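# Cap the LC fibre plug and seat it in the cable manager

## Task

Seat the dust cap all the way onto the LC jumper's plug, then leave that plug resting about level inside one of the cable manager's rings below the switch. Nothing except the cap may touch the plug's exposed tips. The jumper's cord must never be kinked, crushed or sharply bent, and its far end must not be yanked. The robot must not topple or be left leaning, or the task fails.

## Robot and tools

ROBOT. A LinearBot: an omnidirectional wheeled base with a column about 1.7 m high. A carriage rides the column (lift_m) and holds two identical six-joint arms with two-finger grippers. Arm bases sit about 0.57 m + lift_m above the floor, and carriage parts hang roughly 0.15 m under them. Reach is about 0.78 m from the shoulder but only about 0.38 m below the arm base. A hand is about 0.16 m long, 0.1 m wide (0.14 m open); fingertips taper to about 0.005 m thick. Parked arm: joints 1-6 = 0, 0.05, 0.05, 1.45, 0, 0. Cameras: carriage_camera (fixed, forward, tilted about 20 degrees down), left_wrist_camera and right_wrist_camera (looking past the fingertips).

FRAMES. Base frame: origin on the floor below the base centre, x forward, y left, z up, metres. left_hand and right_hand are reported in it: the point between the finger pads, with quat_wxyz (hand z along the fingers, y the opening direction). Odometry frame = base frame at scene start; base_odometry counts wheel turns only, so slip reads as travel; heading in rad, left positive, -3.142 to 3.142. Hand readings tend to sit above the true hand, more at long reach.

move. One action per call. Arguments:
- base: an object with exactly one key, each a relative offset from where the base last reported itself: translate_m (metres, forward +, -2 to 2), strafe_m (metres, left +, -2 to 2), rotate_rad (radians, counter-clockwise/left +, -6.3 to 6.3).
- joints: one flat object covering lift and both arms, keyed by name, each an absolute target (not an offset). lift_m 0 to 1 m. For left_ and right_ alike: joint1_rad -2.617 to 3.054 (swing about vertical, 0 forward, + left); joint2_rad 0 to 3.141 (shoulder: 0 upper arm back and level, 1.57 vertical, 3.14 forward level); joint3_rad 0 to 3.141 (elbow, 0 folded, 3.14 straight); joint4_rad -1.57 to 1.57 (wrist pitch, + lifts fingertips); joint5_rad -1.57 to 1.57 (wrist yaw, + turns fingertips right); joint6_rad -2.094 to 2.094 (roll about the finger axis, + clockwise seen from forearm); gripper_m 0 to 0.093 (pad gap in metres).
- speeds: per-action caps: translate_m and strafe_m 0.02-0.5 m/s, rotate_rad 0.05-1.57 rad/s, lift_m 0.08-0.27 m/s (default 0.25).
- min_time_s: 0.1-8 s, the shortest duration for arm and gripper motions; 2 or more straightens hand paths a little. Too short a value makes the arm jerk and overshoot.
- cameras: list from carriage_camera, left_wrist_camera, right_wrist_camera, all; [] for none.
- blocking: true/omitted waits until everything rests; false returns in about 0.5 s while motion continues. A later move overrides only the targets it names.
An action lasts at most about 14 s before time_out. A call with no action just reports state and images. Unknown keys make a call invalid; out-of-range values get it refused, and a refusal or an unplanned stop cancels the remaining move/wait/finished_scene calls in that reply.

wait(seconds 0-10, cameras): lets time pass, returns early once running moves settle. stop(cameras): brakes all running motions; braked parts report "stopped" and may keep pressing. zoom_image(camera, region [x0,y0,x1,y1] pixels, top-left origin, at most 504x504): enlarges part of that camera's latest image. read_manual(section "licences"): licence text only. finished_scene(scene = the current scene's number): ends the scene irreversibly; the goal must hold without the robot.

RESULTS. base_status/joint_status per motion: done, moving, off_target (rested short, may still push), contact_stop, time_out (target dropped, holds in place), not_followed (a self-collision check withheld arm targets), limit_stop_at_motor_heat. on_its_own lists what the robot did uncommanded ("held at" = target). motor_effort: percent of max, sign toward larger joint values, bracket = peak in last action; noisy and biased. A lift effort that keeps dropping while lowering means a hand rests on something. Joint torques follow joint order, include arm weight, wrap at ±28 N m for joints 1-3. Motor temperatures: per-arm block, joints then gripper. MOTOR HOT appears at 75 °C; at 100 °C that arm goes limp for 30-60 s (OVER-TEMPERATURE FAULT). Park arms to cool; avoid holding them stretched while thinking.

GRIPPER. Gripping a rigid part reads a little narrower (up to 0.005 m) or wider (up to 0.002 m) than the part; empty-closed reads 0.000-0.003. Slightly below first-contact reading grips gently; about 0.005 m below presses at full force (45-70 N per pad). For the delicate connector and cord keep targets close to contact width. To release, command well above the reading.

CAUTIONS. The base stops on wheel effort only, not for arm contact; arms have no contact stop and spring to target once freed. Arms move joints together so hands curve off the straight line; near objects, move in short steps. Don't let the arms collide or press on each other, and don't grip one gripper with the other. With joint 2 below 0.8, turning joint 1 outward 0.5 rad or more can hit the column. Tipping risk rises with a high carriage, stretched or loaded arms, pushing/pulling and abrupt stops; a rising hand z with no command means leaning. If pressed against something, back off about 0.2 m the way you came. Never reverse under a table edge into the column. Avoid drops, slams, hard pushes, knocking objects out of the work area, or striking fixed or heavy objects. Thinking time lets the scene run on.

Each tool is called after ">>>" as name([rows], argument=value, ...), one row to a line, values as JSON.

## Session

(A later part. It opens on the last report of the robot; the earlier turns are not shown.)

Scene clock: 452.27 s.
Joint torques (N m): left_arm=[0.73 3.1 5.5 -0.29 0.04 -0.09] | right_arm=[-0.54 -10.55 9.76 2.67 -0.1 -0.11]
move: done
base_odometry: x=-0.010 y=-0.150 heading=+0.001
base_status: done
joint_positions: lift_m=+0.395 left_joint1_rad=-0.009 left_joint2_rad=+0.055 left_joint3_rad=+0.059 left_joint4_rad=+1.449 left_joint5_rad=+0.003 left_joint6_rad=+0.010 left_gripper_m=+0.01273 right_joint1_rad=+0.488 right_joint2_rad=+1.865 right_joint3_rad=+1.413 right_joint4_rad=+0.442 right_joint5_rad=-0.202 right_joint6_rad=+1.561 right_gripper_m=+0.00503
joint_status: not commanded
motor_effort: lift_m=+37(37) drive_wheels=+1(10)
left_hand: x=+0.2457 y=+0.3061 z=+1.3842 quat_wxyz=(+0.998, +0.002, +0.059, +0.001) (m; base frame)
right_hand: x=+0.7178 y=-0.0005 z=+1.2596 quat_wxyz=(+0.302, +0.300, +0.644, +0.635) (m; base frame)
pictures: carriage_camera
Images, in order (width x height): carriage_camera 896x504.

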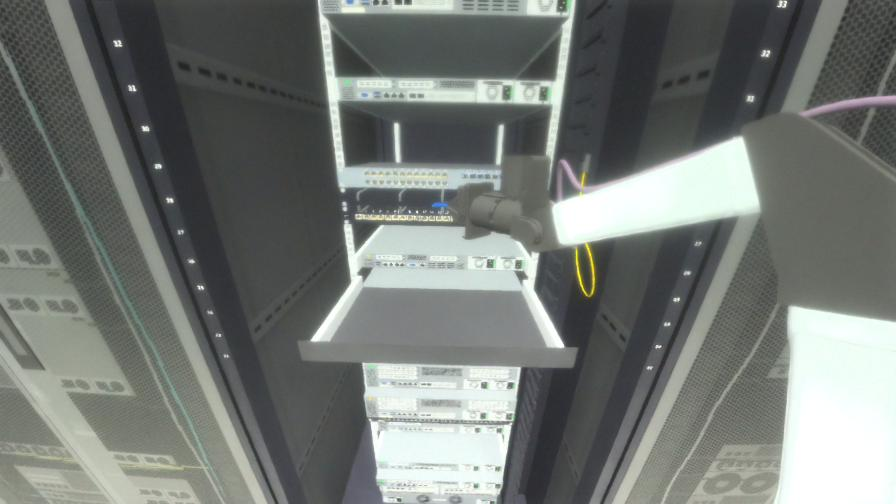

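>>> move(joints={"lift_m": 0.3958}, base={"translate_m": -0.012}, speeds={"translate_m": 0.03, "lift_m": 0.08}, cameras=["carriage_camera"])

>>> zoom_image(camera="carriage_camera", region=[420, 175, 470, 225])

Scene clock: 458.37 s.
Joint torques (N m): left_arm=[0.72 3.07 5.44 -0.29 0.04 -0.09] | right_arm=[-0.44 -10.43 9.73 2.61 -0.1 -0.12]
move: done
base_odometry: x=-0.022 y=-0.150 heading=+0.001
base_status: done
joint_positions: lift_m=+0.396 left_joint1_rad=-0.009 left_joint2_rad=+0.055 left_joint3_rad=+0.059 left_joint4_rad=+1.450 left_joint5_rad=+0.003 left_joint6_rad=+0.010 left_gripper_m=+0.01273 right_joint1_rad=+0.487 right_joint2_rad=+1.865 right_joint3_rad=+1.413 right_joint4_rad=+0.441 right_joint5_rad=-0.202 right_joint6_rad=+1.561 right_gripper_m=+0.00503
joint_status: all done
motor_effort: lift_m=+37(40) drive_wheels=+0(11)
left_hand: x=+0.2455 y=+0.3061 z=+1.3849 quat_wxyz=(+0.998, +0.002, +0.059, +0.001) (m; base frame)
right_hand: x=+0.7183 y=-0.0012 z=+1.2600 quat_wxyz=(+0.302, +0.301, +0.644, +0.635) (m; base frame)
pictures: carriage_camera
Images, in order (width x height): carriage_camera 896x504.

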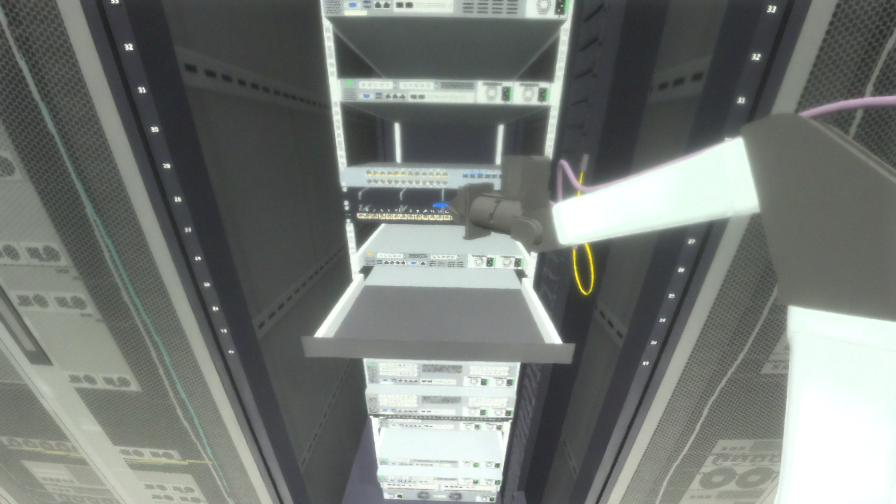

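Scaled by 10.080 from the camera's 896x504 image, which has a finer 1280x720 frame.

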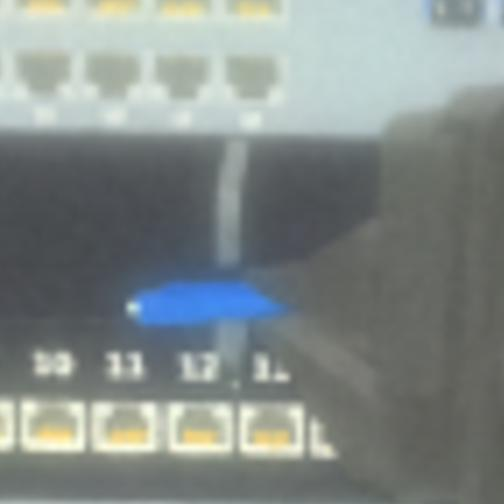

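>>> move(joints={"lift_m": 0.3984}, speeds={"lift_m": 0.08}, cameras=["carriage_camera"])

>>> zoom_image(camera="carriage_camera", region=[420, 175, 470, 225])

Scene clock: 463.97 s.
Joint torques (N m): left_arm=[0.75 3.08 5.48 -0.31 0.03 -0.09] | right_arm=[-0.43 -10.63 9.66 2.58 -0.1 -0.11]
move: done
base_odometry: x=-0.022 y=-0.150 heading=+0.001
base_status: not commanded
joint_positions: lift_m=+0.398 left_joint1_rad=-0.009 left_joint2_rad=+0.055 left_joint3_rad=+0.059 left_joint4_rad=+1.450 left_joint5_rad=+0.003 left_joint6_rad=+0.010 left_gripper_m=+0.01273 right_joint1_rad=+0.487 right_joint2_rad=+1.865 right_joint3_rad=+1.414 right_joint4_rad=+0.442 right_joint5_rad=-0.202 right_joint6_rad=+1.561 right_gripper_m=+0.00503
joint_status: all done
motor_effort: lift_m=+36(42) drive_wheels=+1(4)
left_hand: x=+0.2455 y=+0.3061 z=+1.3875 quat_wxyz=(+0.998, +0.002, +0.059, +0.001) (m; base frame)
right_hand: x=+0.7184 y=-0.0012 z=+1.2632 quat_wxyz=(+0.303, +0.301, +0.644, +0.635) (m; base frame)
pictures: carriage_camera
Images, in order (width x height): carriage_camera 896x504.

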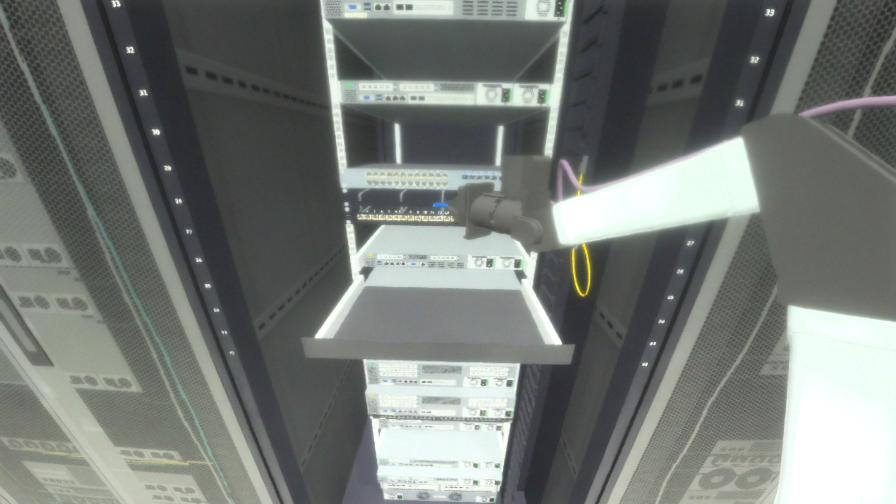

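Scaled by 10.080 from the camera's 896x504 image, which has a finer 1280x720 frame.

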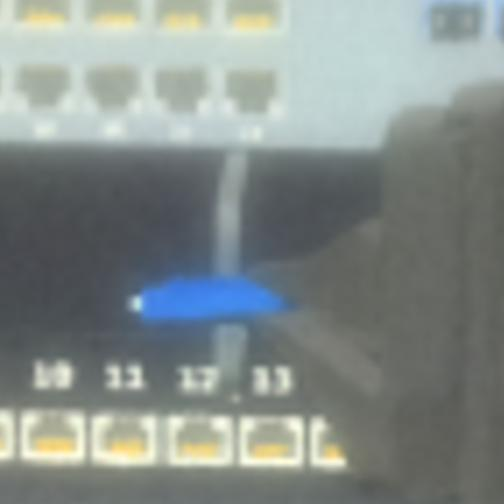

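>>> move(base={"translate_m": -0.02}, speeds={"translate_m": 0.04}, cameras=["carriage_camera"])

>>> zoom_image(camera="carriage_camera", region=[420, 175, 470, 225])

Scene clock: 468.47 s.
Joint torques (N m): left_arm=[0.76 3.1 5.46 -0.3 0.03 -0.09] | right_arm=[-0.25 -10.63 9.68 2.6 -0.1 -0.11]
move: done
base_odometry: x=-0.042 y=-0.150 heading=+0.001
base_status: done
joint_positions: lift_m=+0.398 left_joint1_rad=-0.009 left_joint2_rad=+0.055 left_joint3_rad=+0.059 left_joint4_rad=+1.449 left_joint5_rad=+0.003 left_joint6_rad=+0.010 left_gripper_m=+0.01273 right_joint1_rad=+0.486 right_joint2_rad=+1.865 right_joint3_rad=+1.414 right_joint4_rad=+0.441 right_joint5_rad=-0.202 right_joint6_rad=+1.561 right_gripper_m=+0.00503
joint_status: not commanded
motor_effort: lift_m=+36(37) drive_wheels=-4(8)
left_hand: x=+0.2456 y=+0.3061 z=+1.3875 quat_wxyz=(+0.998, +0.002, +0.059, +0.001) (m; base frame)
right_hand: x=+0.7187 y=-0.0018 z=+1.2630 quat_wxyz=(+0.303, +0.301, +0.644, +0.635) (m; base frame)
pictures: carriage_camera
Images, in order (width x height): carriage_camera 896x504.

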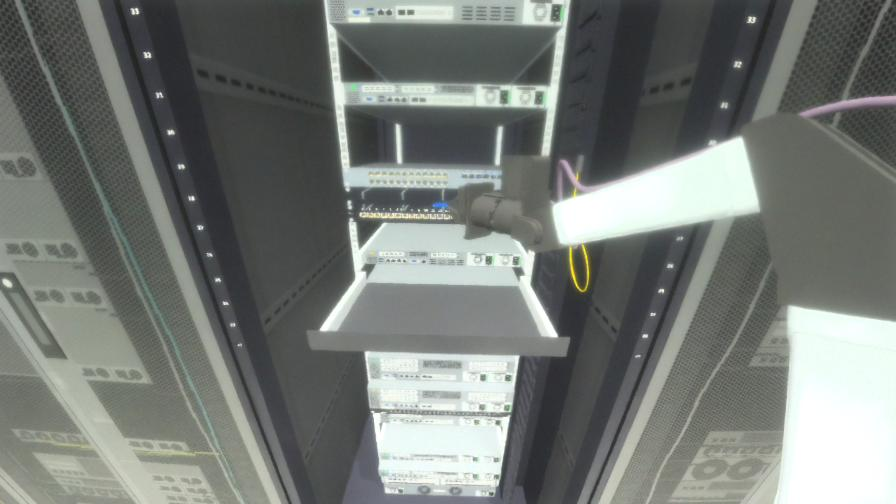

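Scaled by 10.080 from the camera's 896x504 image, which has a finer 1280x720 frame.

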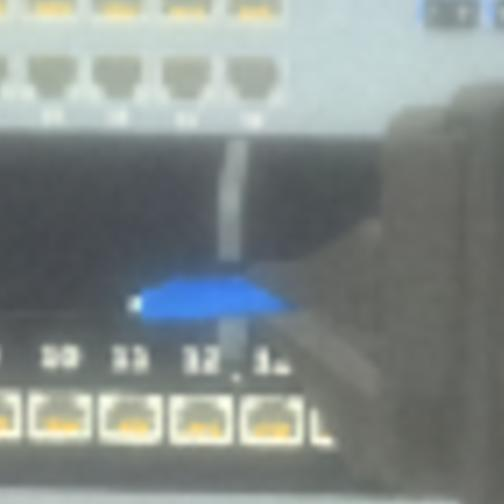

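>>> move(joints={"right_joint1_rad": 0.589, "right_joint2_rad": 1.727, "right_joint3_rad": 1.175, "right_joint4_rad": 0.562, "right_joint5_rad": -0.031, "right_joint6_rad": 1.57}, min_time_s=2, cameras=["carriage_camera", "right_wrist_camera"])

Scene clock: 555.07 s.
Joint torques (N m): left_arm=[0.75 3.1 5.45 -0.29 0.03 -0.08] | right_arm=[0.55 -12.53 6.5 2.72 0.11 -0.12]
Motor temperatures (°C): left_arm=[29 38 44 30 29 33 35] | right_arm=[31 48 52 46 31 30 35]
move: done
base_odometry: x=-0.042 y=-0.150 heading=+0.001
base_status: not commanded
joint_positions: lift_m=+0.398 left_joint1_rad=-0.009 left_joint2_rad=+0.055 left_joint3_rad=+0.059 left_joint4_rad=+1.449 left_joint5_rad=+0.003 left_joint6_rad=+0.010 left_gripper_m=+0.01273 right_joint1_rad=+0.583 right_joint2_rad=+1.753 right_joint3_rad=+1.190 right_joint4_rad=+0.559 right_joint5_rad=-0.042 right_joint6_rad=+1.561 right_gripper_m=+0.00503
joint_status: all done
motor_effort: lift_m=+36(37) drive_wheels=+2(6)
left_hand: x=+0.2456 y=+0.3061 z=+1.3875 quat_wxyz=(+0.998, +0.002, +0.059, +0.001) (m; base frame)
right_hand: x=+0.6745 y=+0.0046 z=+1.2442 quat_wxyz=(+0.324, +0.320, +0.632, +0.626) (m; base frame)
pictures: carriage_camera, right_wrist_camera
Images, in order (width x height): carriage_camera 896x504, right_wrist_camera 896x504.

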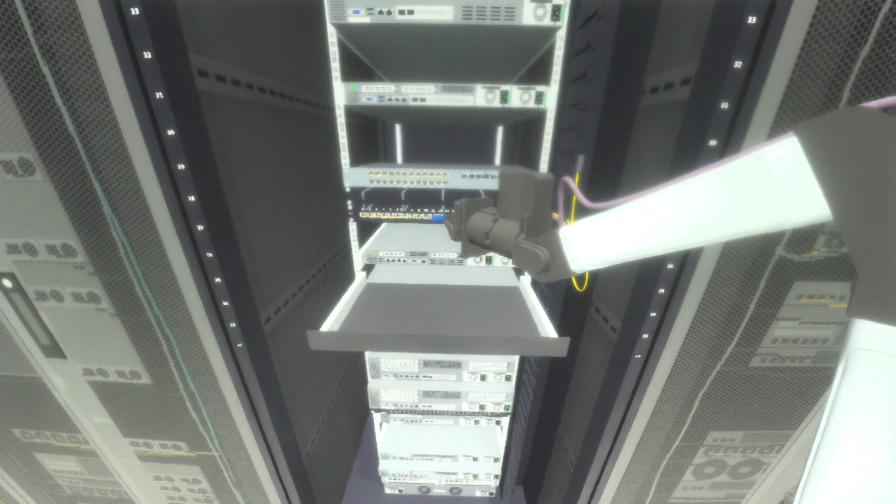

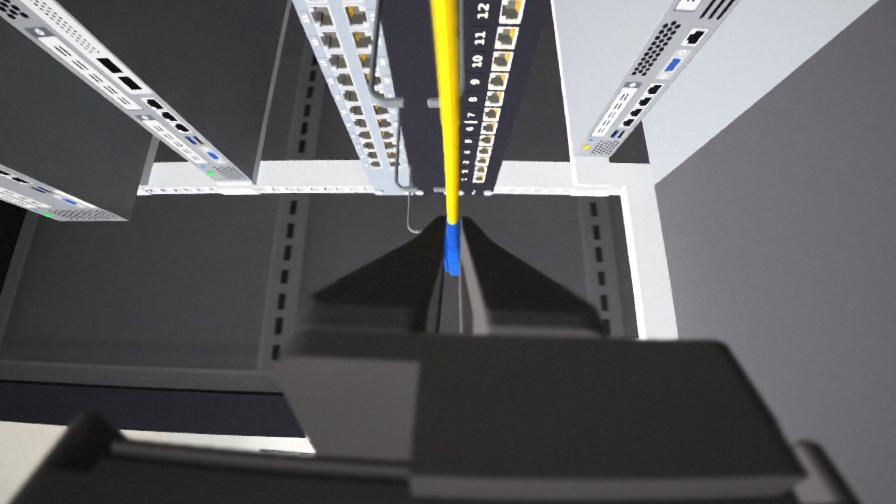

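>>> move(base={"translate_m": 0.04}, joints={"lift_m": 0.483, "right_joint1_rad": 0.711, "right_joint2_rad": 1.838, "right_joint3_rad": 0.857, "right_joint4_rad": 0.948, "right_joint5_rad": 0.151, "right_joint6_rad": 1.57}, min_time_s=2, speeds={"translate_m": 0.04, "lift_m": 0.08}, cameras=["carriage_camera", "right_wrist_camera"])

>>> move(base={"translate_m": 0.037}, joints={"lift_m": 0.5675, "right_joint1_rad": 0.848, "right_joint2_rad": 2.107, "right_joint3_rad": 0.691, "right_joint4_rad": 1.383, "right_joint5_rad": 0.348, "right_joint6_rad": 1.57}, min_time_s=2, speeds={"translate_m": 0.04, "lift_m": 0.08}, cameras=["carriage_camera", "right_wrist_camera"])

Scene clock: 565.13 s.
Joint torques (N m): left_arm=[0.72 3.12 5.46 -0.3 0.03 -0.09] | right_arm=[0.55 -8.21 5.46 2.69 0.09 -0.11]
move: done
base_odometry: x=-0.002 y=-0.150 heading=+0.001
base_status: done
joint_positions: lift_m=+0.483 left_joint1_rad=-0.009 left_joint2_rad=+0.055 left_joint3_rad=+0.059 left_joint4_rad=+1.449 left_joint5_rad=+0.003 left_joint6_rad=+0.010 left_gripper_m=+0.01273 right_joint1_rad=+0.705 right_joint2_rad=+1.823 right_joint3_rad=+0.870 right_joint4_rad=+0.944 right_joint5_rad=+0.140 right_joint6_rad=+1.561 right_gripper_m=+0.00503
joint_status: all done
motor_effort: lift_m=+36(43) drive_wheels=-1(9)
left_hand: x=+0.2455 y=+0.3061 z=+1.4722 quat_wxyz=(+0.998, +0.002, +0.059, +0.001) (m; base frame)
right_hand: x=+0.6292 y=+0.0136 z=+1.2388 quat_wxyz=(+0.343, +0.339, +0.624, +0.615) (m; base frame)
pictures: carriage_camera, right_wrist_camera
Images, in order (width x height): carriage_camera 896x504, right_wrist_camera 896x504.

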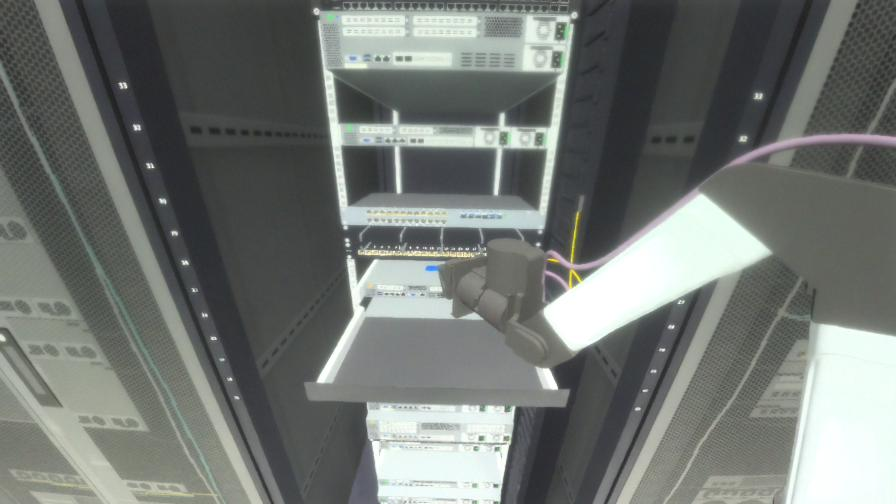

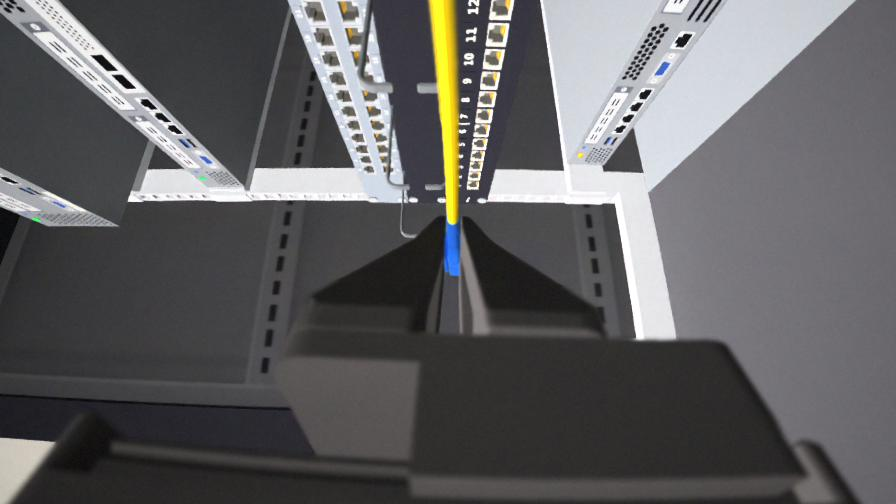

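Scene clock: 567.43 s.
Joint torques (N m): left_arm=[0.73 3.12 5.49 -0.3 0.03 -0.08] | right_arm=[0.51 -8.46 3.45 2.61 0.12 -0.12]
move: done
base_odometry: x=+0.035 y=-0.151 heading=+0.001
base_status: done
joint_positions: lift_m=+0.567 left_joint1_rad=-0.009 left_joint2_rad=+0.055 left_joint3_rad=+0.059 left_joint4_rad=+1.449 left_joint5_rad=+0.003 left_joint6_rad=+0.010 left_gripper_m=+0.01273 right_joint1_rad=+0.842 right_joint2_rad=+2.092 right_joint3_rad=+0.701 right_joint4_rad=+1.379 right_joint5_rad=+0.337 right_joint6_rad=+1.561 right_gripper_m=+0.00503
joint_status: all done
motor_effort: lift_m=+36(42) drive_wheels=+2(10)
left_hand: x=+0.2455 y=+0.3061 z=+1.5567 quat_wxyz=(+0.998, +0.002, +0.059, +0.001) (m; base frame)
right_hand: x=+0.5861 y=+0.0222 z=+1.2305 quat_wxyz=(+0.361, +0.357, +0.615, +0.603) (m; base frame)
pictures: carriage_camera, right_wrist_camera
Images, in order (width x height): carriage_camera 896x504, right_wrist_camera 896x504.

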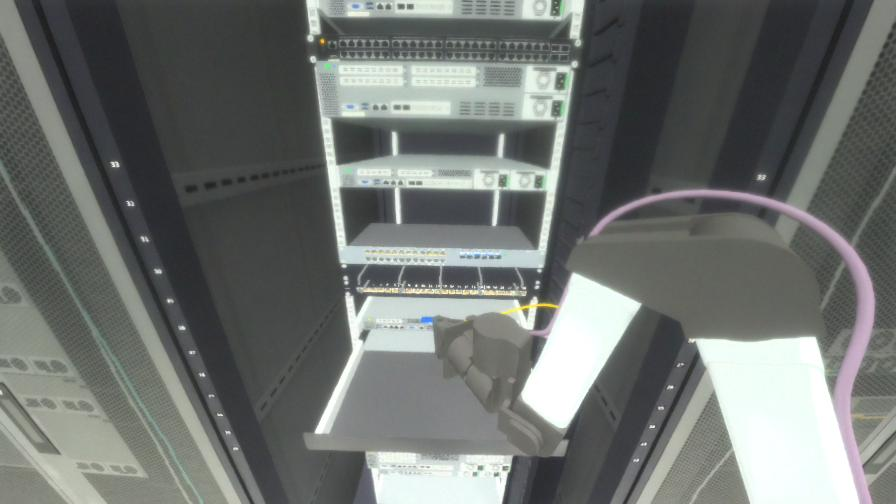

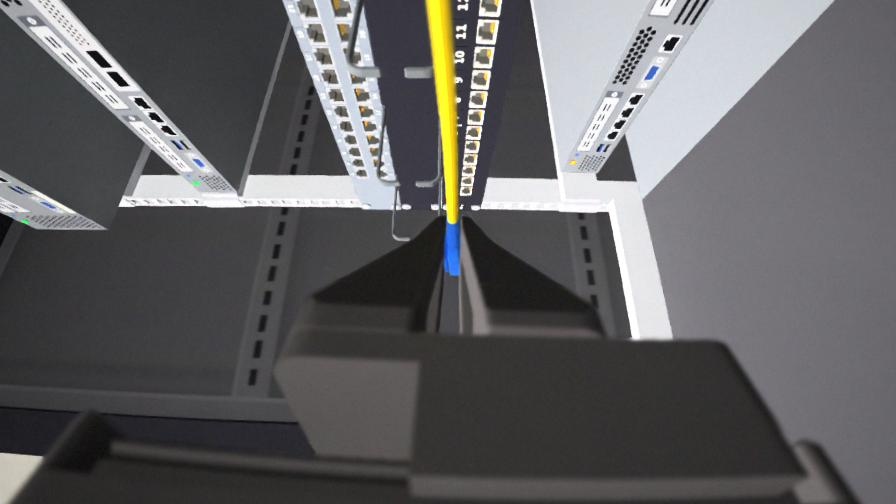

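>>> move(joints={"left_joint1_rad": -0.3, "left_joint2_rad": 1.6, "left_joint3_rad": 1.35, "left_joint4_rad": -0.9, "left_joint5_rad": 0, "left_joint6_rad": -1.2}, min_time_s=2.5)

>>> move(joints={"left_joint1_rad": -0.395, "left_joint2_rad": 2.182, "left_joint3_rad": 2.136, "left_joint4_rad": -1.52, "left_joint5_rad": 0, "left_joint6_rad": -1.775}, min_time_s=2, cameras=["all"])

Scene clock: 590.97 s.
Joint torques (N m): left_arm=[-0.59 -5.53 10.82 0.92 -0.04 -0.06] | right_arm=[0.53 -8.46 3.45 2.59 0.1 -0.11]
move: done
base_odometry: x=+0.035 y=-0.151 heading=+0.001
base_status: not commanded
joint_positions: lift_m=+0.567 left_joint1_rad=-0.292 left_joint2_rad=+1.589 left_joint3_rad=+1.314 left_joint4_rad=-0.888 left_joint5_rad=+0.003 left_joint6_rad=-1.188 left_gripper_m=+0.01273 right_joint1_rad=+0.842 right_joint2_rad=+2.092 right_joint3_rad=+0.701 right_joint4_rad=+1.382 right_joint5_rad=+0.340 right_joint6_rad=+1.561 right_gripper_m=+0.00503
joint_status: all done
motor_effort: lift_m=+36(36) drive_wheels=+3(7)
left_hand: x=+0.5745 y=+0.1985 z=+1.2622 quat_wxyz=(+0.148, -0.424, +0.883, -0.137) (m; base frame)
right_hand: x=+0.5863 y=+0.0218 z=+1.2314 quat_wxyz=(+0.362, +0.358, +0.613, +0.604) (m; base frame)
pictures: none

Scene clock: 593.27 s.
Joint torques (N m): left_arm=[-0.59 -9.03 9.58 0.01 -0.04 -0.09] | right_arm=[0.53 -8.44 3.45 2.6 0.1 -0.12]
Motor temperatures (°C): left_arm=[29 39 45 30 29 33 36] | right_arm=[31 45 47 49 31 30 36]
move: done
base_odometry: x=+0.035 y=-0.151 heading=+0.001
base_status: not commanded
joint_positions: lift_m=+0.567 left_joint1_rad=-0.387 left_joint2_rad=+2.167 left_joint3_rad=+2.103 left_joint4_rad=-1.505 left_joint5_rad=+0.003 left_joint6_rad=-1.763 left_gripper_m=+0.01273 right_joint1_rad=+0.842 right_joint2_rad=+2.092 right_joint3_rad=+0.701 right_joint4_rad=+1.382 right_joint5_rad=+0.340 right_joint6_rad=+1.561 right_gripper_m=+0.00503
joint_status: all done
motor_effort: lift_m=+36(36) drive_wheels=+3(8)
left_hand: x=+0.6012 y=+0.1491 z=+1.2496 quat_wxyz=(-0.001, -0.635, +0.773, -0.001) (m; base frame)
right_hand: x=+0.5863 y=+0.0218 z=+1.2314 quat_wxyz=(+0.362, +0.358, +0.613, +0.604) (m; base frame)
pictures: carriage_camera, left_wrist_camera, right_wrist_camera
Images, in order (width x height): carriage_camera 896x504, left_wrist_camera 896x504, right_wrist_camera 896x504.

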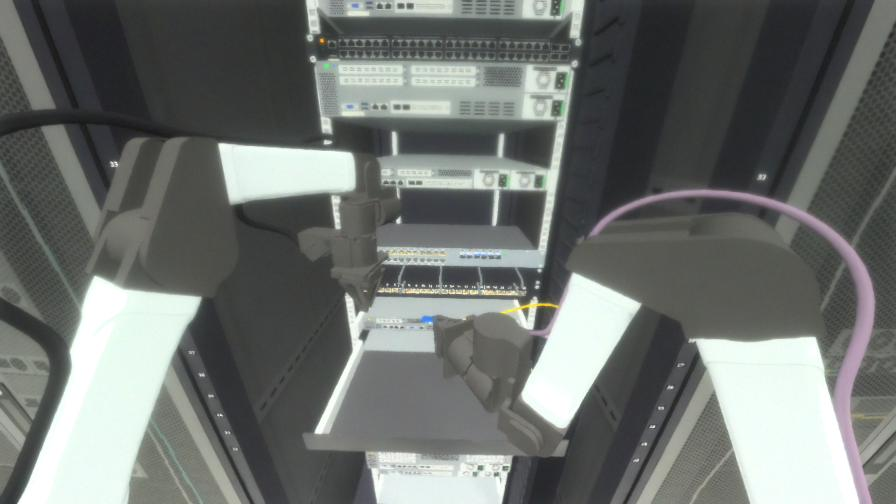

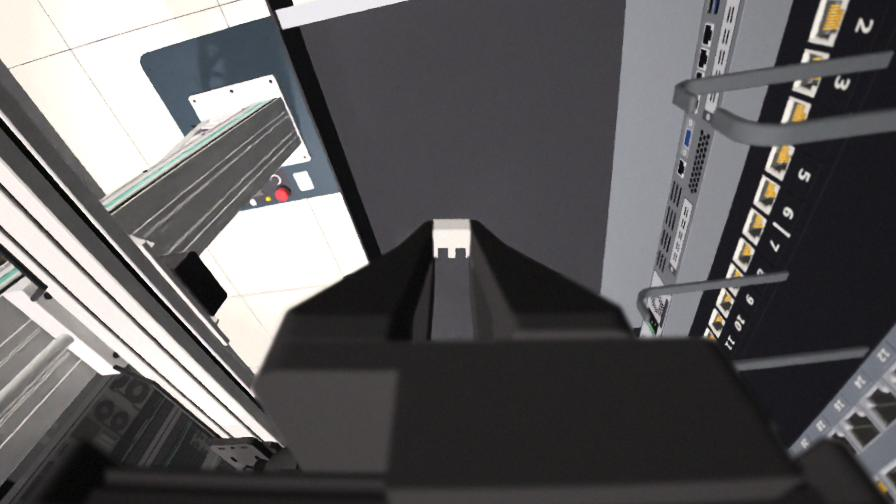

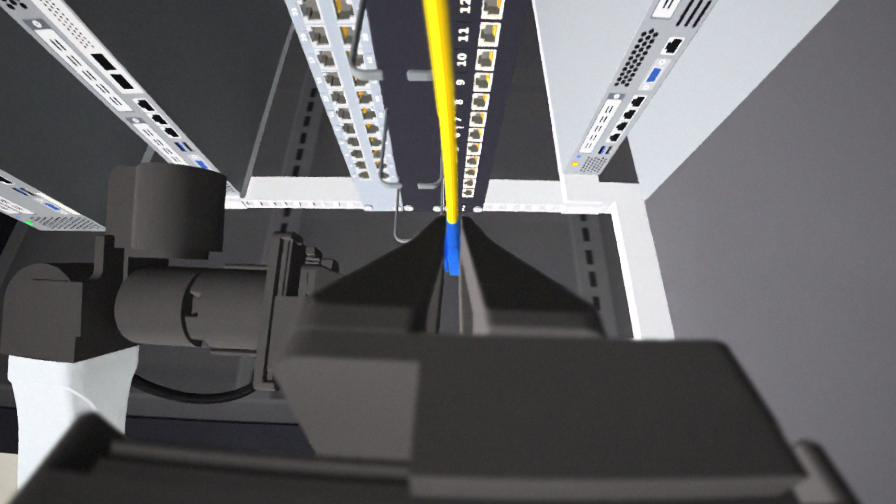

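>>> move(joints={"left_joint1_rad": -0.473, "left_joint2_rad": 2.2945, "left_joint3_rad": 2.265, "left_joint4_rad": -1.536, "left_joint5_rad": 0, "left_joint6_rad": -1.854}, min_time_s=1.5, cameras=["all"])

>>> zoom_image(camera="left_wrist_camera", region=[390, 200, 510, 320])

>>> zoom_image(camera="carriage_camera", region=[360, 265, 460, 365])

>>> zoom_image(camera="right_wrist_camera", region=[270, 170, 510, 410])

Scene clock: 635.97 s.
Joint torques (N m): left_arm=[-0.55 -9.62 9.55 -0.01 -0.05 -0.09] | right_arm=[0.53 -8.46 3.44 2.6 0.1 -0.11]
Motor temperatures (°C): left_arm=[29 45 47 30 29 33 36] | right_arm=[31 43 45 50 31 30 36]
move: done
base_odometry: x=+0.035 y=-0.151 heading=+0.001
base_status: not commanded
joint_positions: lift_m=+0.567 left_joint1_rad=-0.465 left_joint2_rad=+2.278 left_joint3_rad=+2.233 left_joint4_rad=-1.523 left_joint5_rad=+0.003 left_joint6_rad=-1.842 left_gripper_m=+0.01273 right_joint1_rad=+0.842 right_joint2_rad=+2.092 right_joint3_rad=+0.701 right_joint4_rad=+1.382 right_joint5_rad=+0.340 right_joint6_rad=+1.561 right_gripper_m=+0.00503
joint_status: all done
motor_effort: lift_m=+36(36) drive_wheels=+3(7)
left_hand: x=+0.6080 y=+0.1092 z=+1.2363 quat_wxyz=(-0.001, -0.635, +0.772, -0.002) (m; base frame)
right_hand: x=+0.5863 y=+0.0218 z=+1.2314 quat_wxyz=(+0.362, +0.358, +0.613, +0.604) (m; base frame)
pictures: carriage_camera, left_wrist_camera, right_wrist_camera
Images, in order (width x height): carriage_camera 896x504, left_wrist_camera 896x504, right_wrist_camera 896x504.

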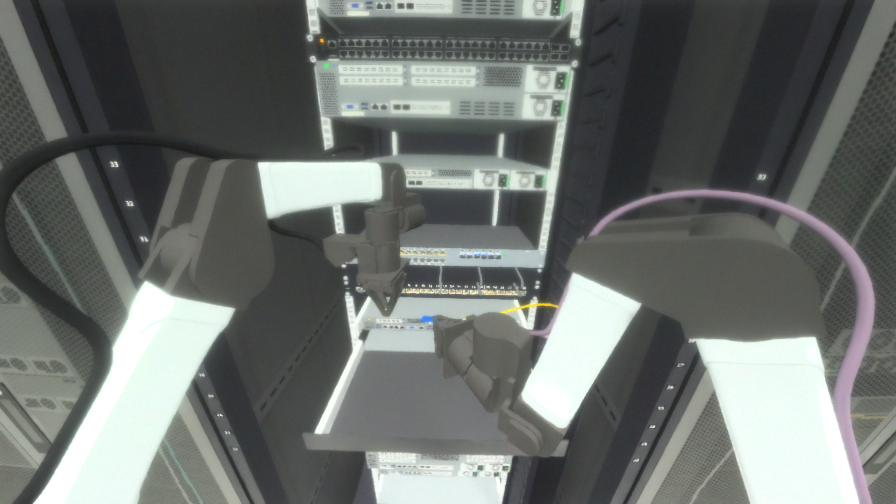

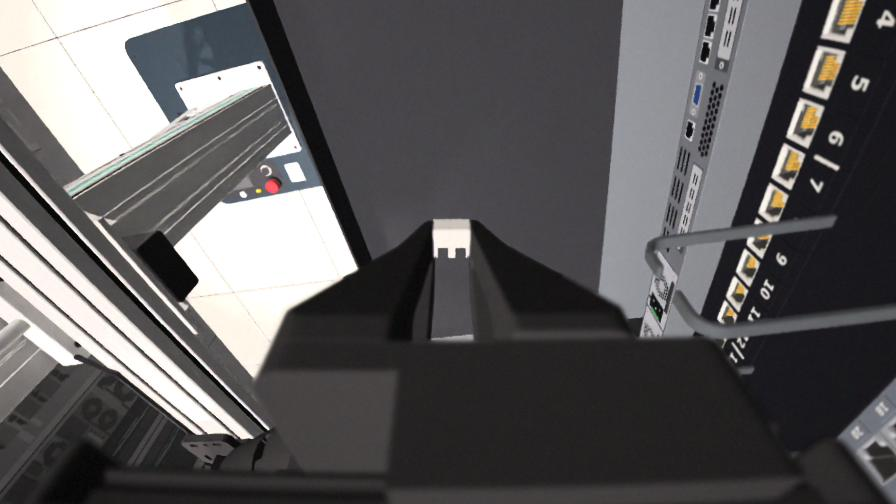

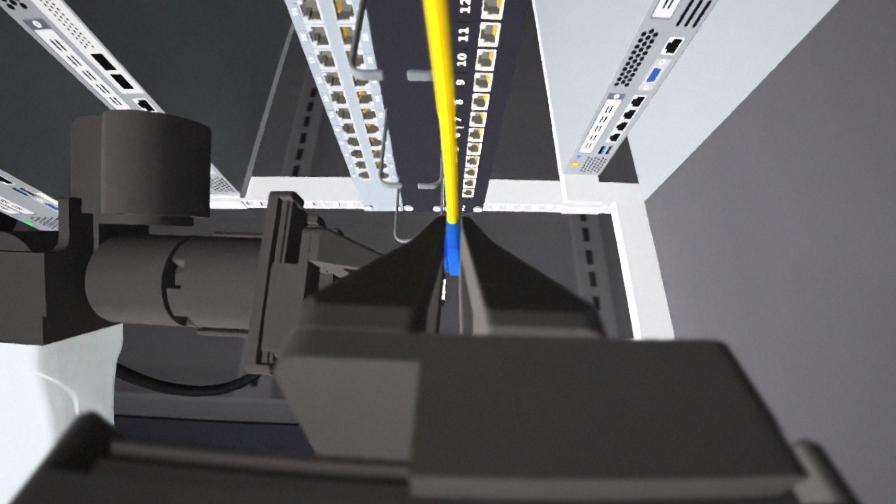

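Scaled by 4.200 from the camera's 896x504 image, which has a finer 1280x720 frame.

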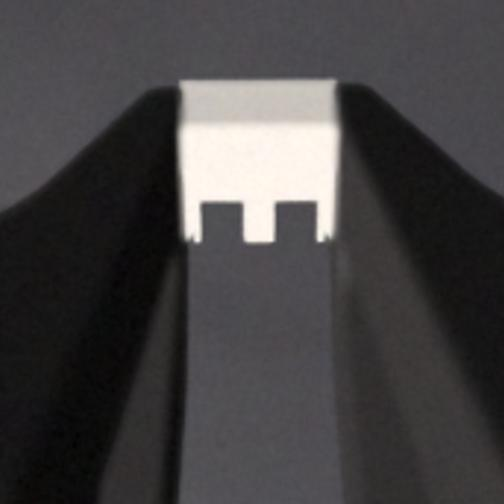

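Scaled by 5.040 from the camera's 896x504 image, which has a finer 1280x720 frame.

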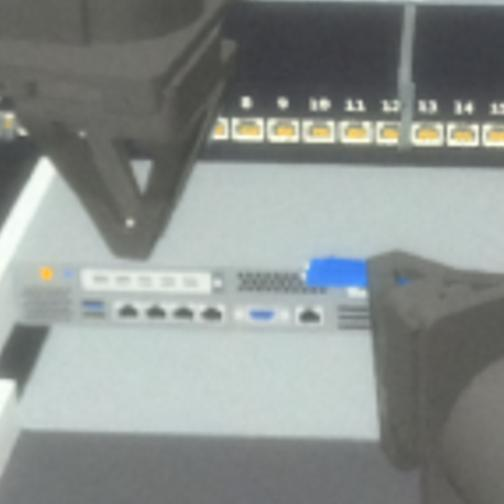

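Scaled by 2.100 from the camera's 896x504 image, which has a finer 1280x720 frame.

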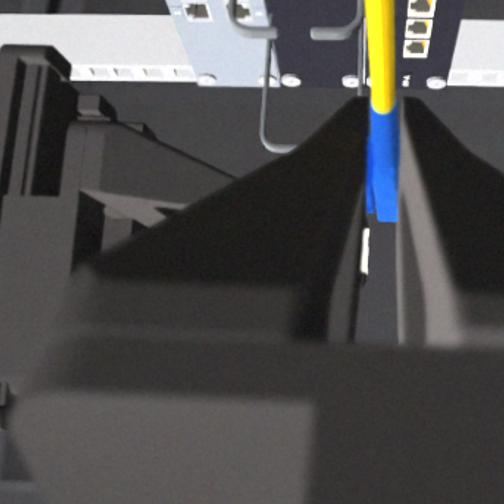

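>>> zoom_image(camera="left_wrist_camera", region=[410, 270, 490, 350])

>>> zoom_image(camera="carriage_camera", region=[370, 285, 420, 335])

Scaled by 6.300 from the camera's 896x504 image, which has a finer 1280x720 frame.

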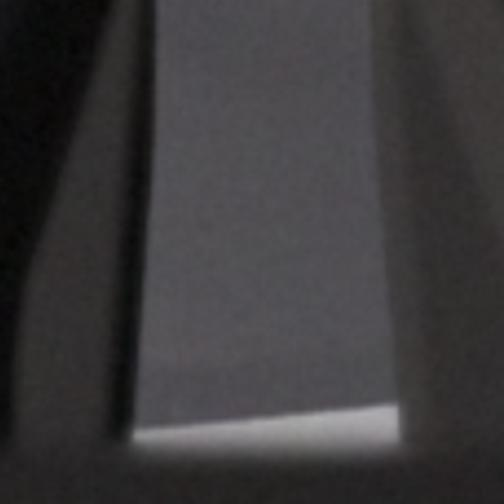

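Scaled by 10.080 from the camera's 896x504 image, which has a finer 1280x720 frame.

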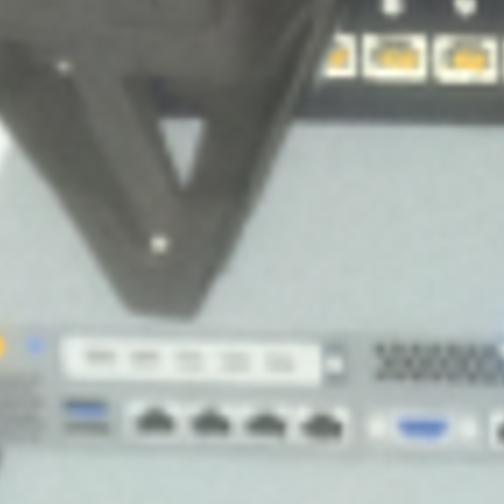

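>>> move(joints={"left_joint1_rad": -0.533, "left_joint2_rad": 2.377, "left_joint3_rad": 2.379, "left_joint4_rad": -1.567, "left_joint5_rad": 0, "left_joint6_rad": -1.913}, min_time_s=1.5, cameras=["all"])

>>> zoom_image(camera="left_wrist_camera", region=[390, 200, 540, 350])

>>> zoom_image(camera="carriage_camera", region=[370, 275, 440, 345])

>>> zoom_image(camera="right_wrist_camera", region=[390, 200, 510, 320])

Scene clock: 711.27 s.
Joint torques (N m): left_arm=[-0.58 -10.09 9.51 0 -0.04 -0.09] | right_arm=[0.53 -8.47 3.45 2.6 0.1 -0.12]
move: done
base_odometry: x=+0.035 y=-0.151 heading=+0.001
base_status: not commanded
joint_positions: lift_m=+0.567 left_joint1_rad=-0.525 left_joint2_rad=+2.360 left_joint3_rad=+2.346 left_joint4_rad=-1.544 left_joint5_rad=+0.003 left_joint6_rad=-1.902 left_gripper_m=+0.01273 right_joint1_rad=+0.842 right_joint2_rad=+2.092 right_joint3_rad=+0.701 right_joint4_rad=+1.382 right_joint5_rad=+0.340 right_joint6_rad=+1.561 right_gripper_m=+0.00503
joint_status: all done
joint sent to its limit — left_joint4_rad, lower limit.
motor_effort: lift_m=+36(36) drive_wheels=+2(6)
left_hand: x=+0.6100 y=+0.0776 z=+1.2294 quat_wxyz=(+0.001, -0.635, +0.772, -0.007) (m; base frame)
right_hand: x=+0.5863 y=+0.0218 z=+1.2314 quat_wxyz=(+0.362, +0.358, +0.613, +0.604) (m; base frame)
pictures: carriage_camera, left_wrist_camera, right_wrist_camera
Images, in order (width x height): carriage_camera 896x504, left_wrist_camera 896x504, right_wrist_camera 896x504.

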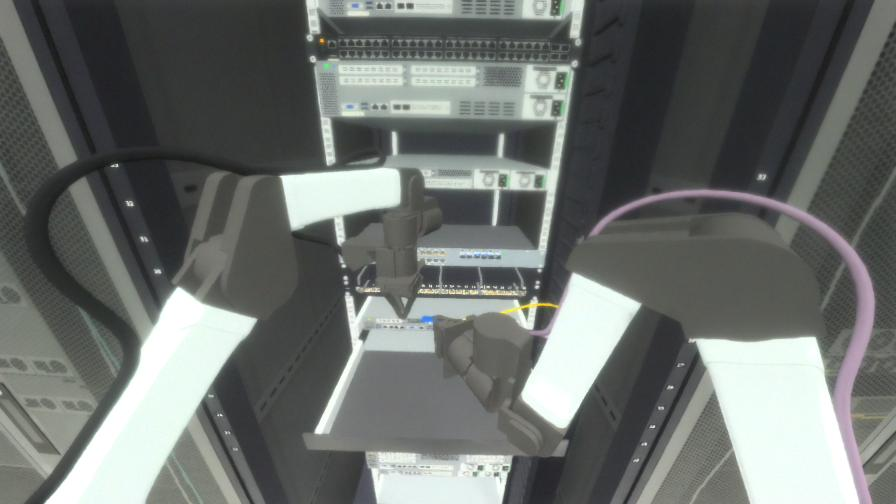

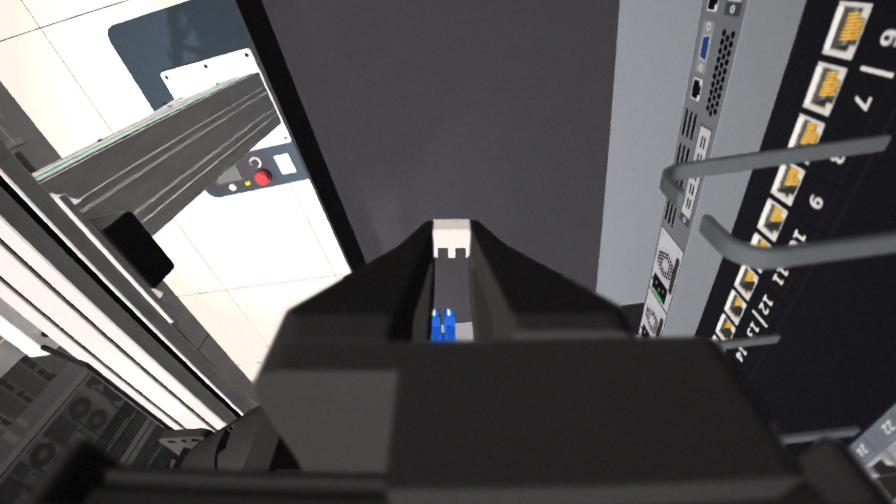

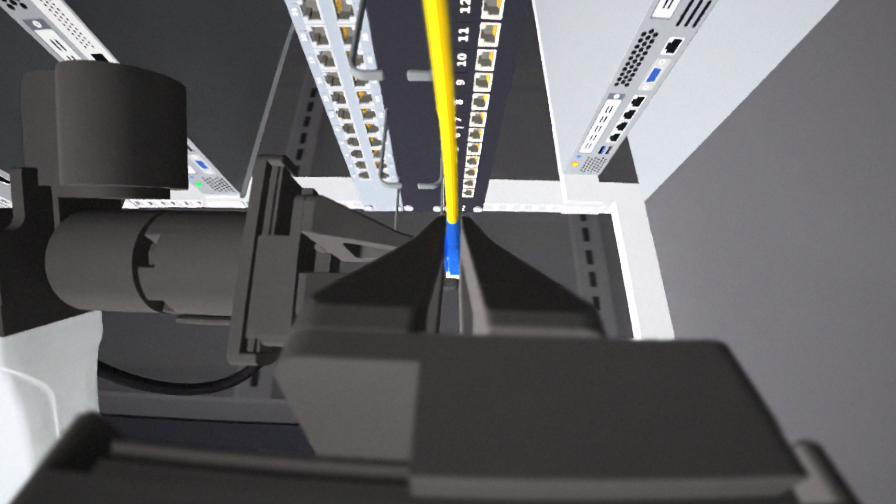

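Scaled by 3.360 from the camera's 896x504 image, which has a finer 1280x720 frame.

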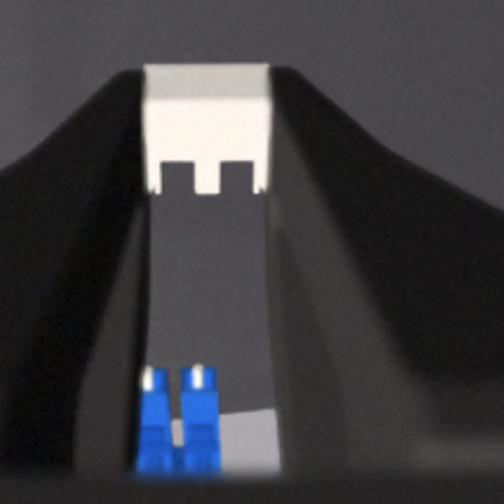

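Scaled by 7.200 from the camera's 896x504 image, which has a finer 1280x720 frame.

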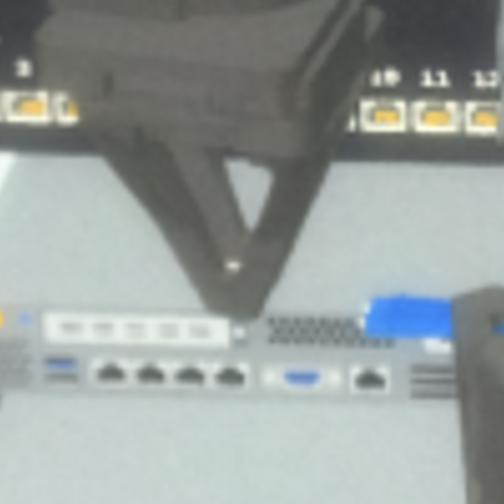

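Scaled by 4.200 from the camera's 896x504 image, which has a finer 1280x720 frame.

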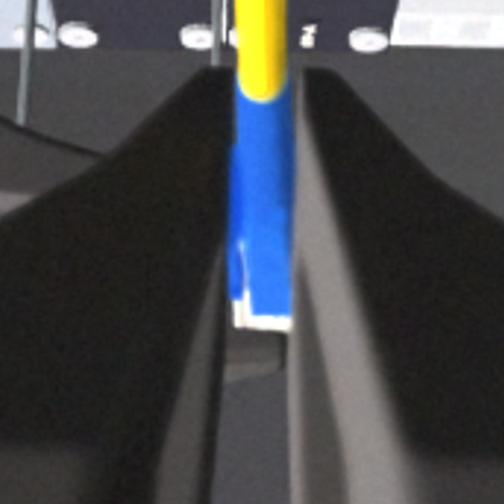

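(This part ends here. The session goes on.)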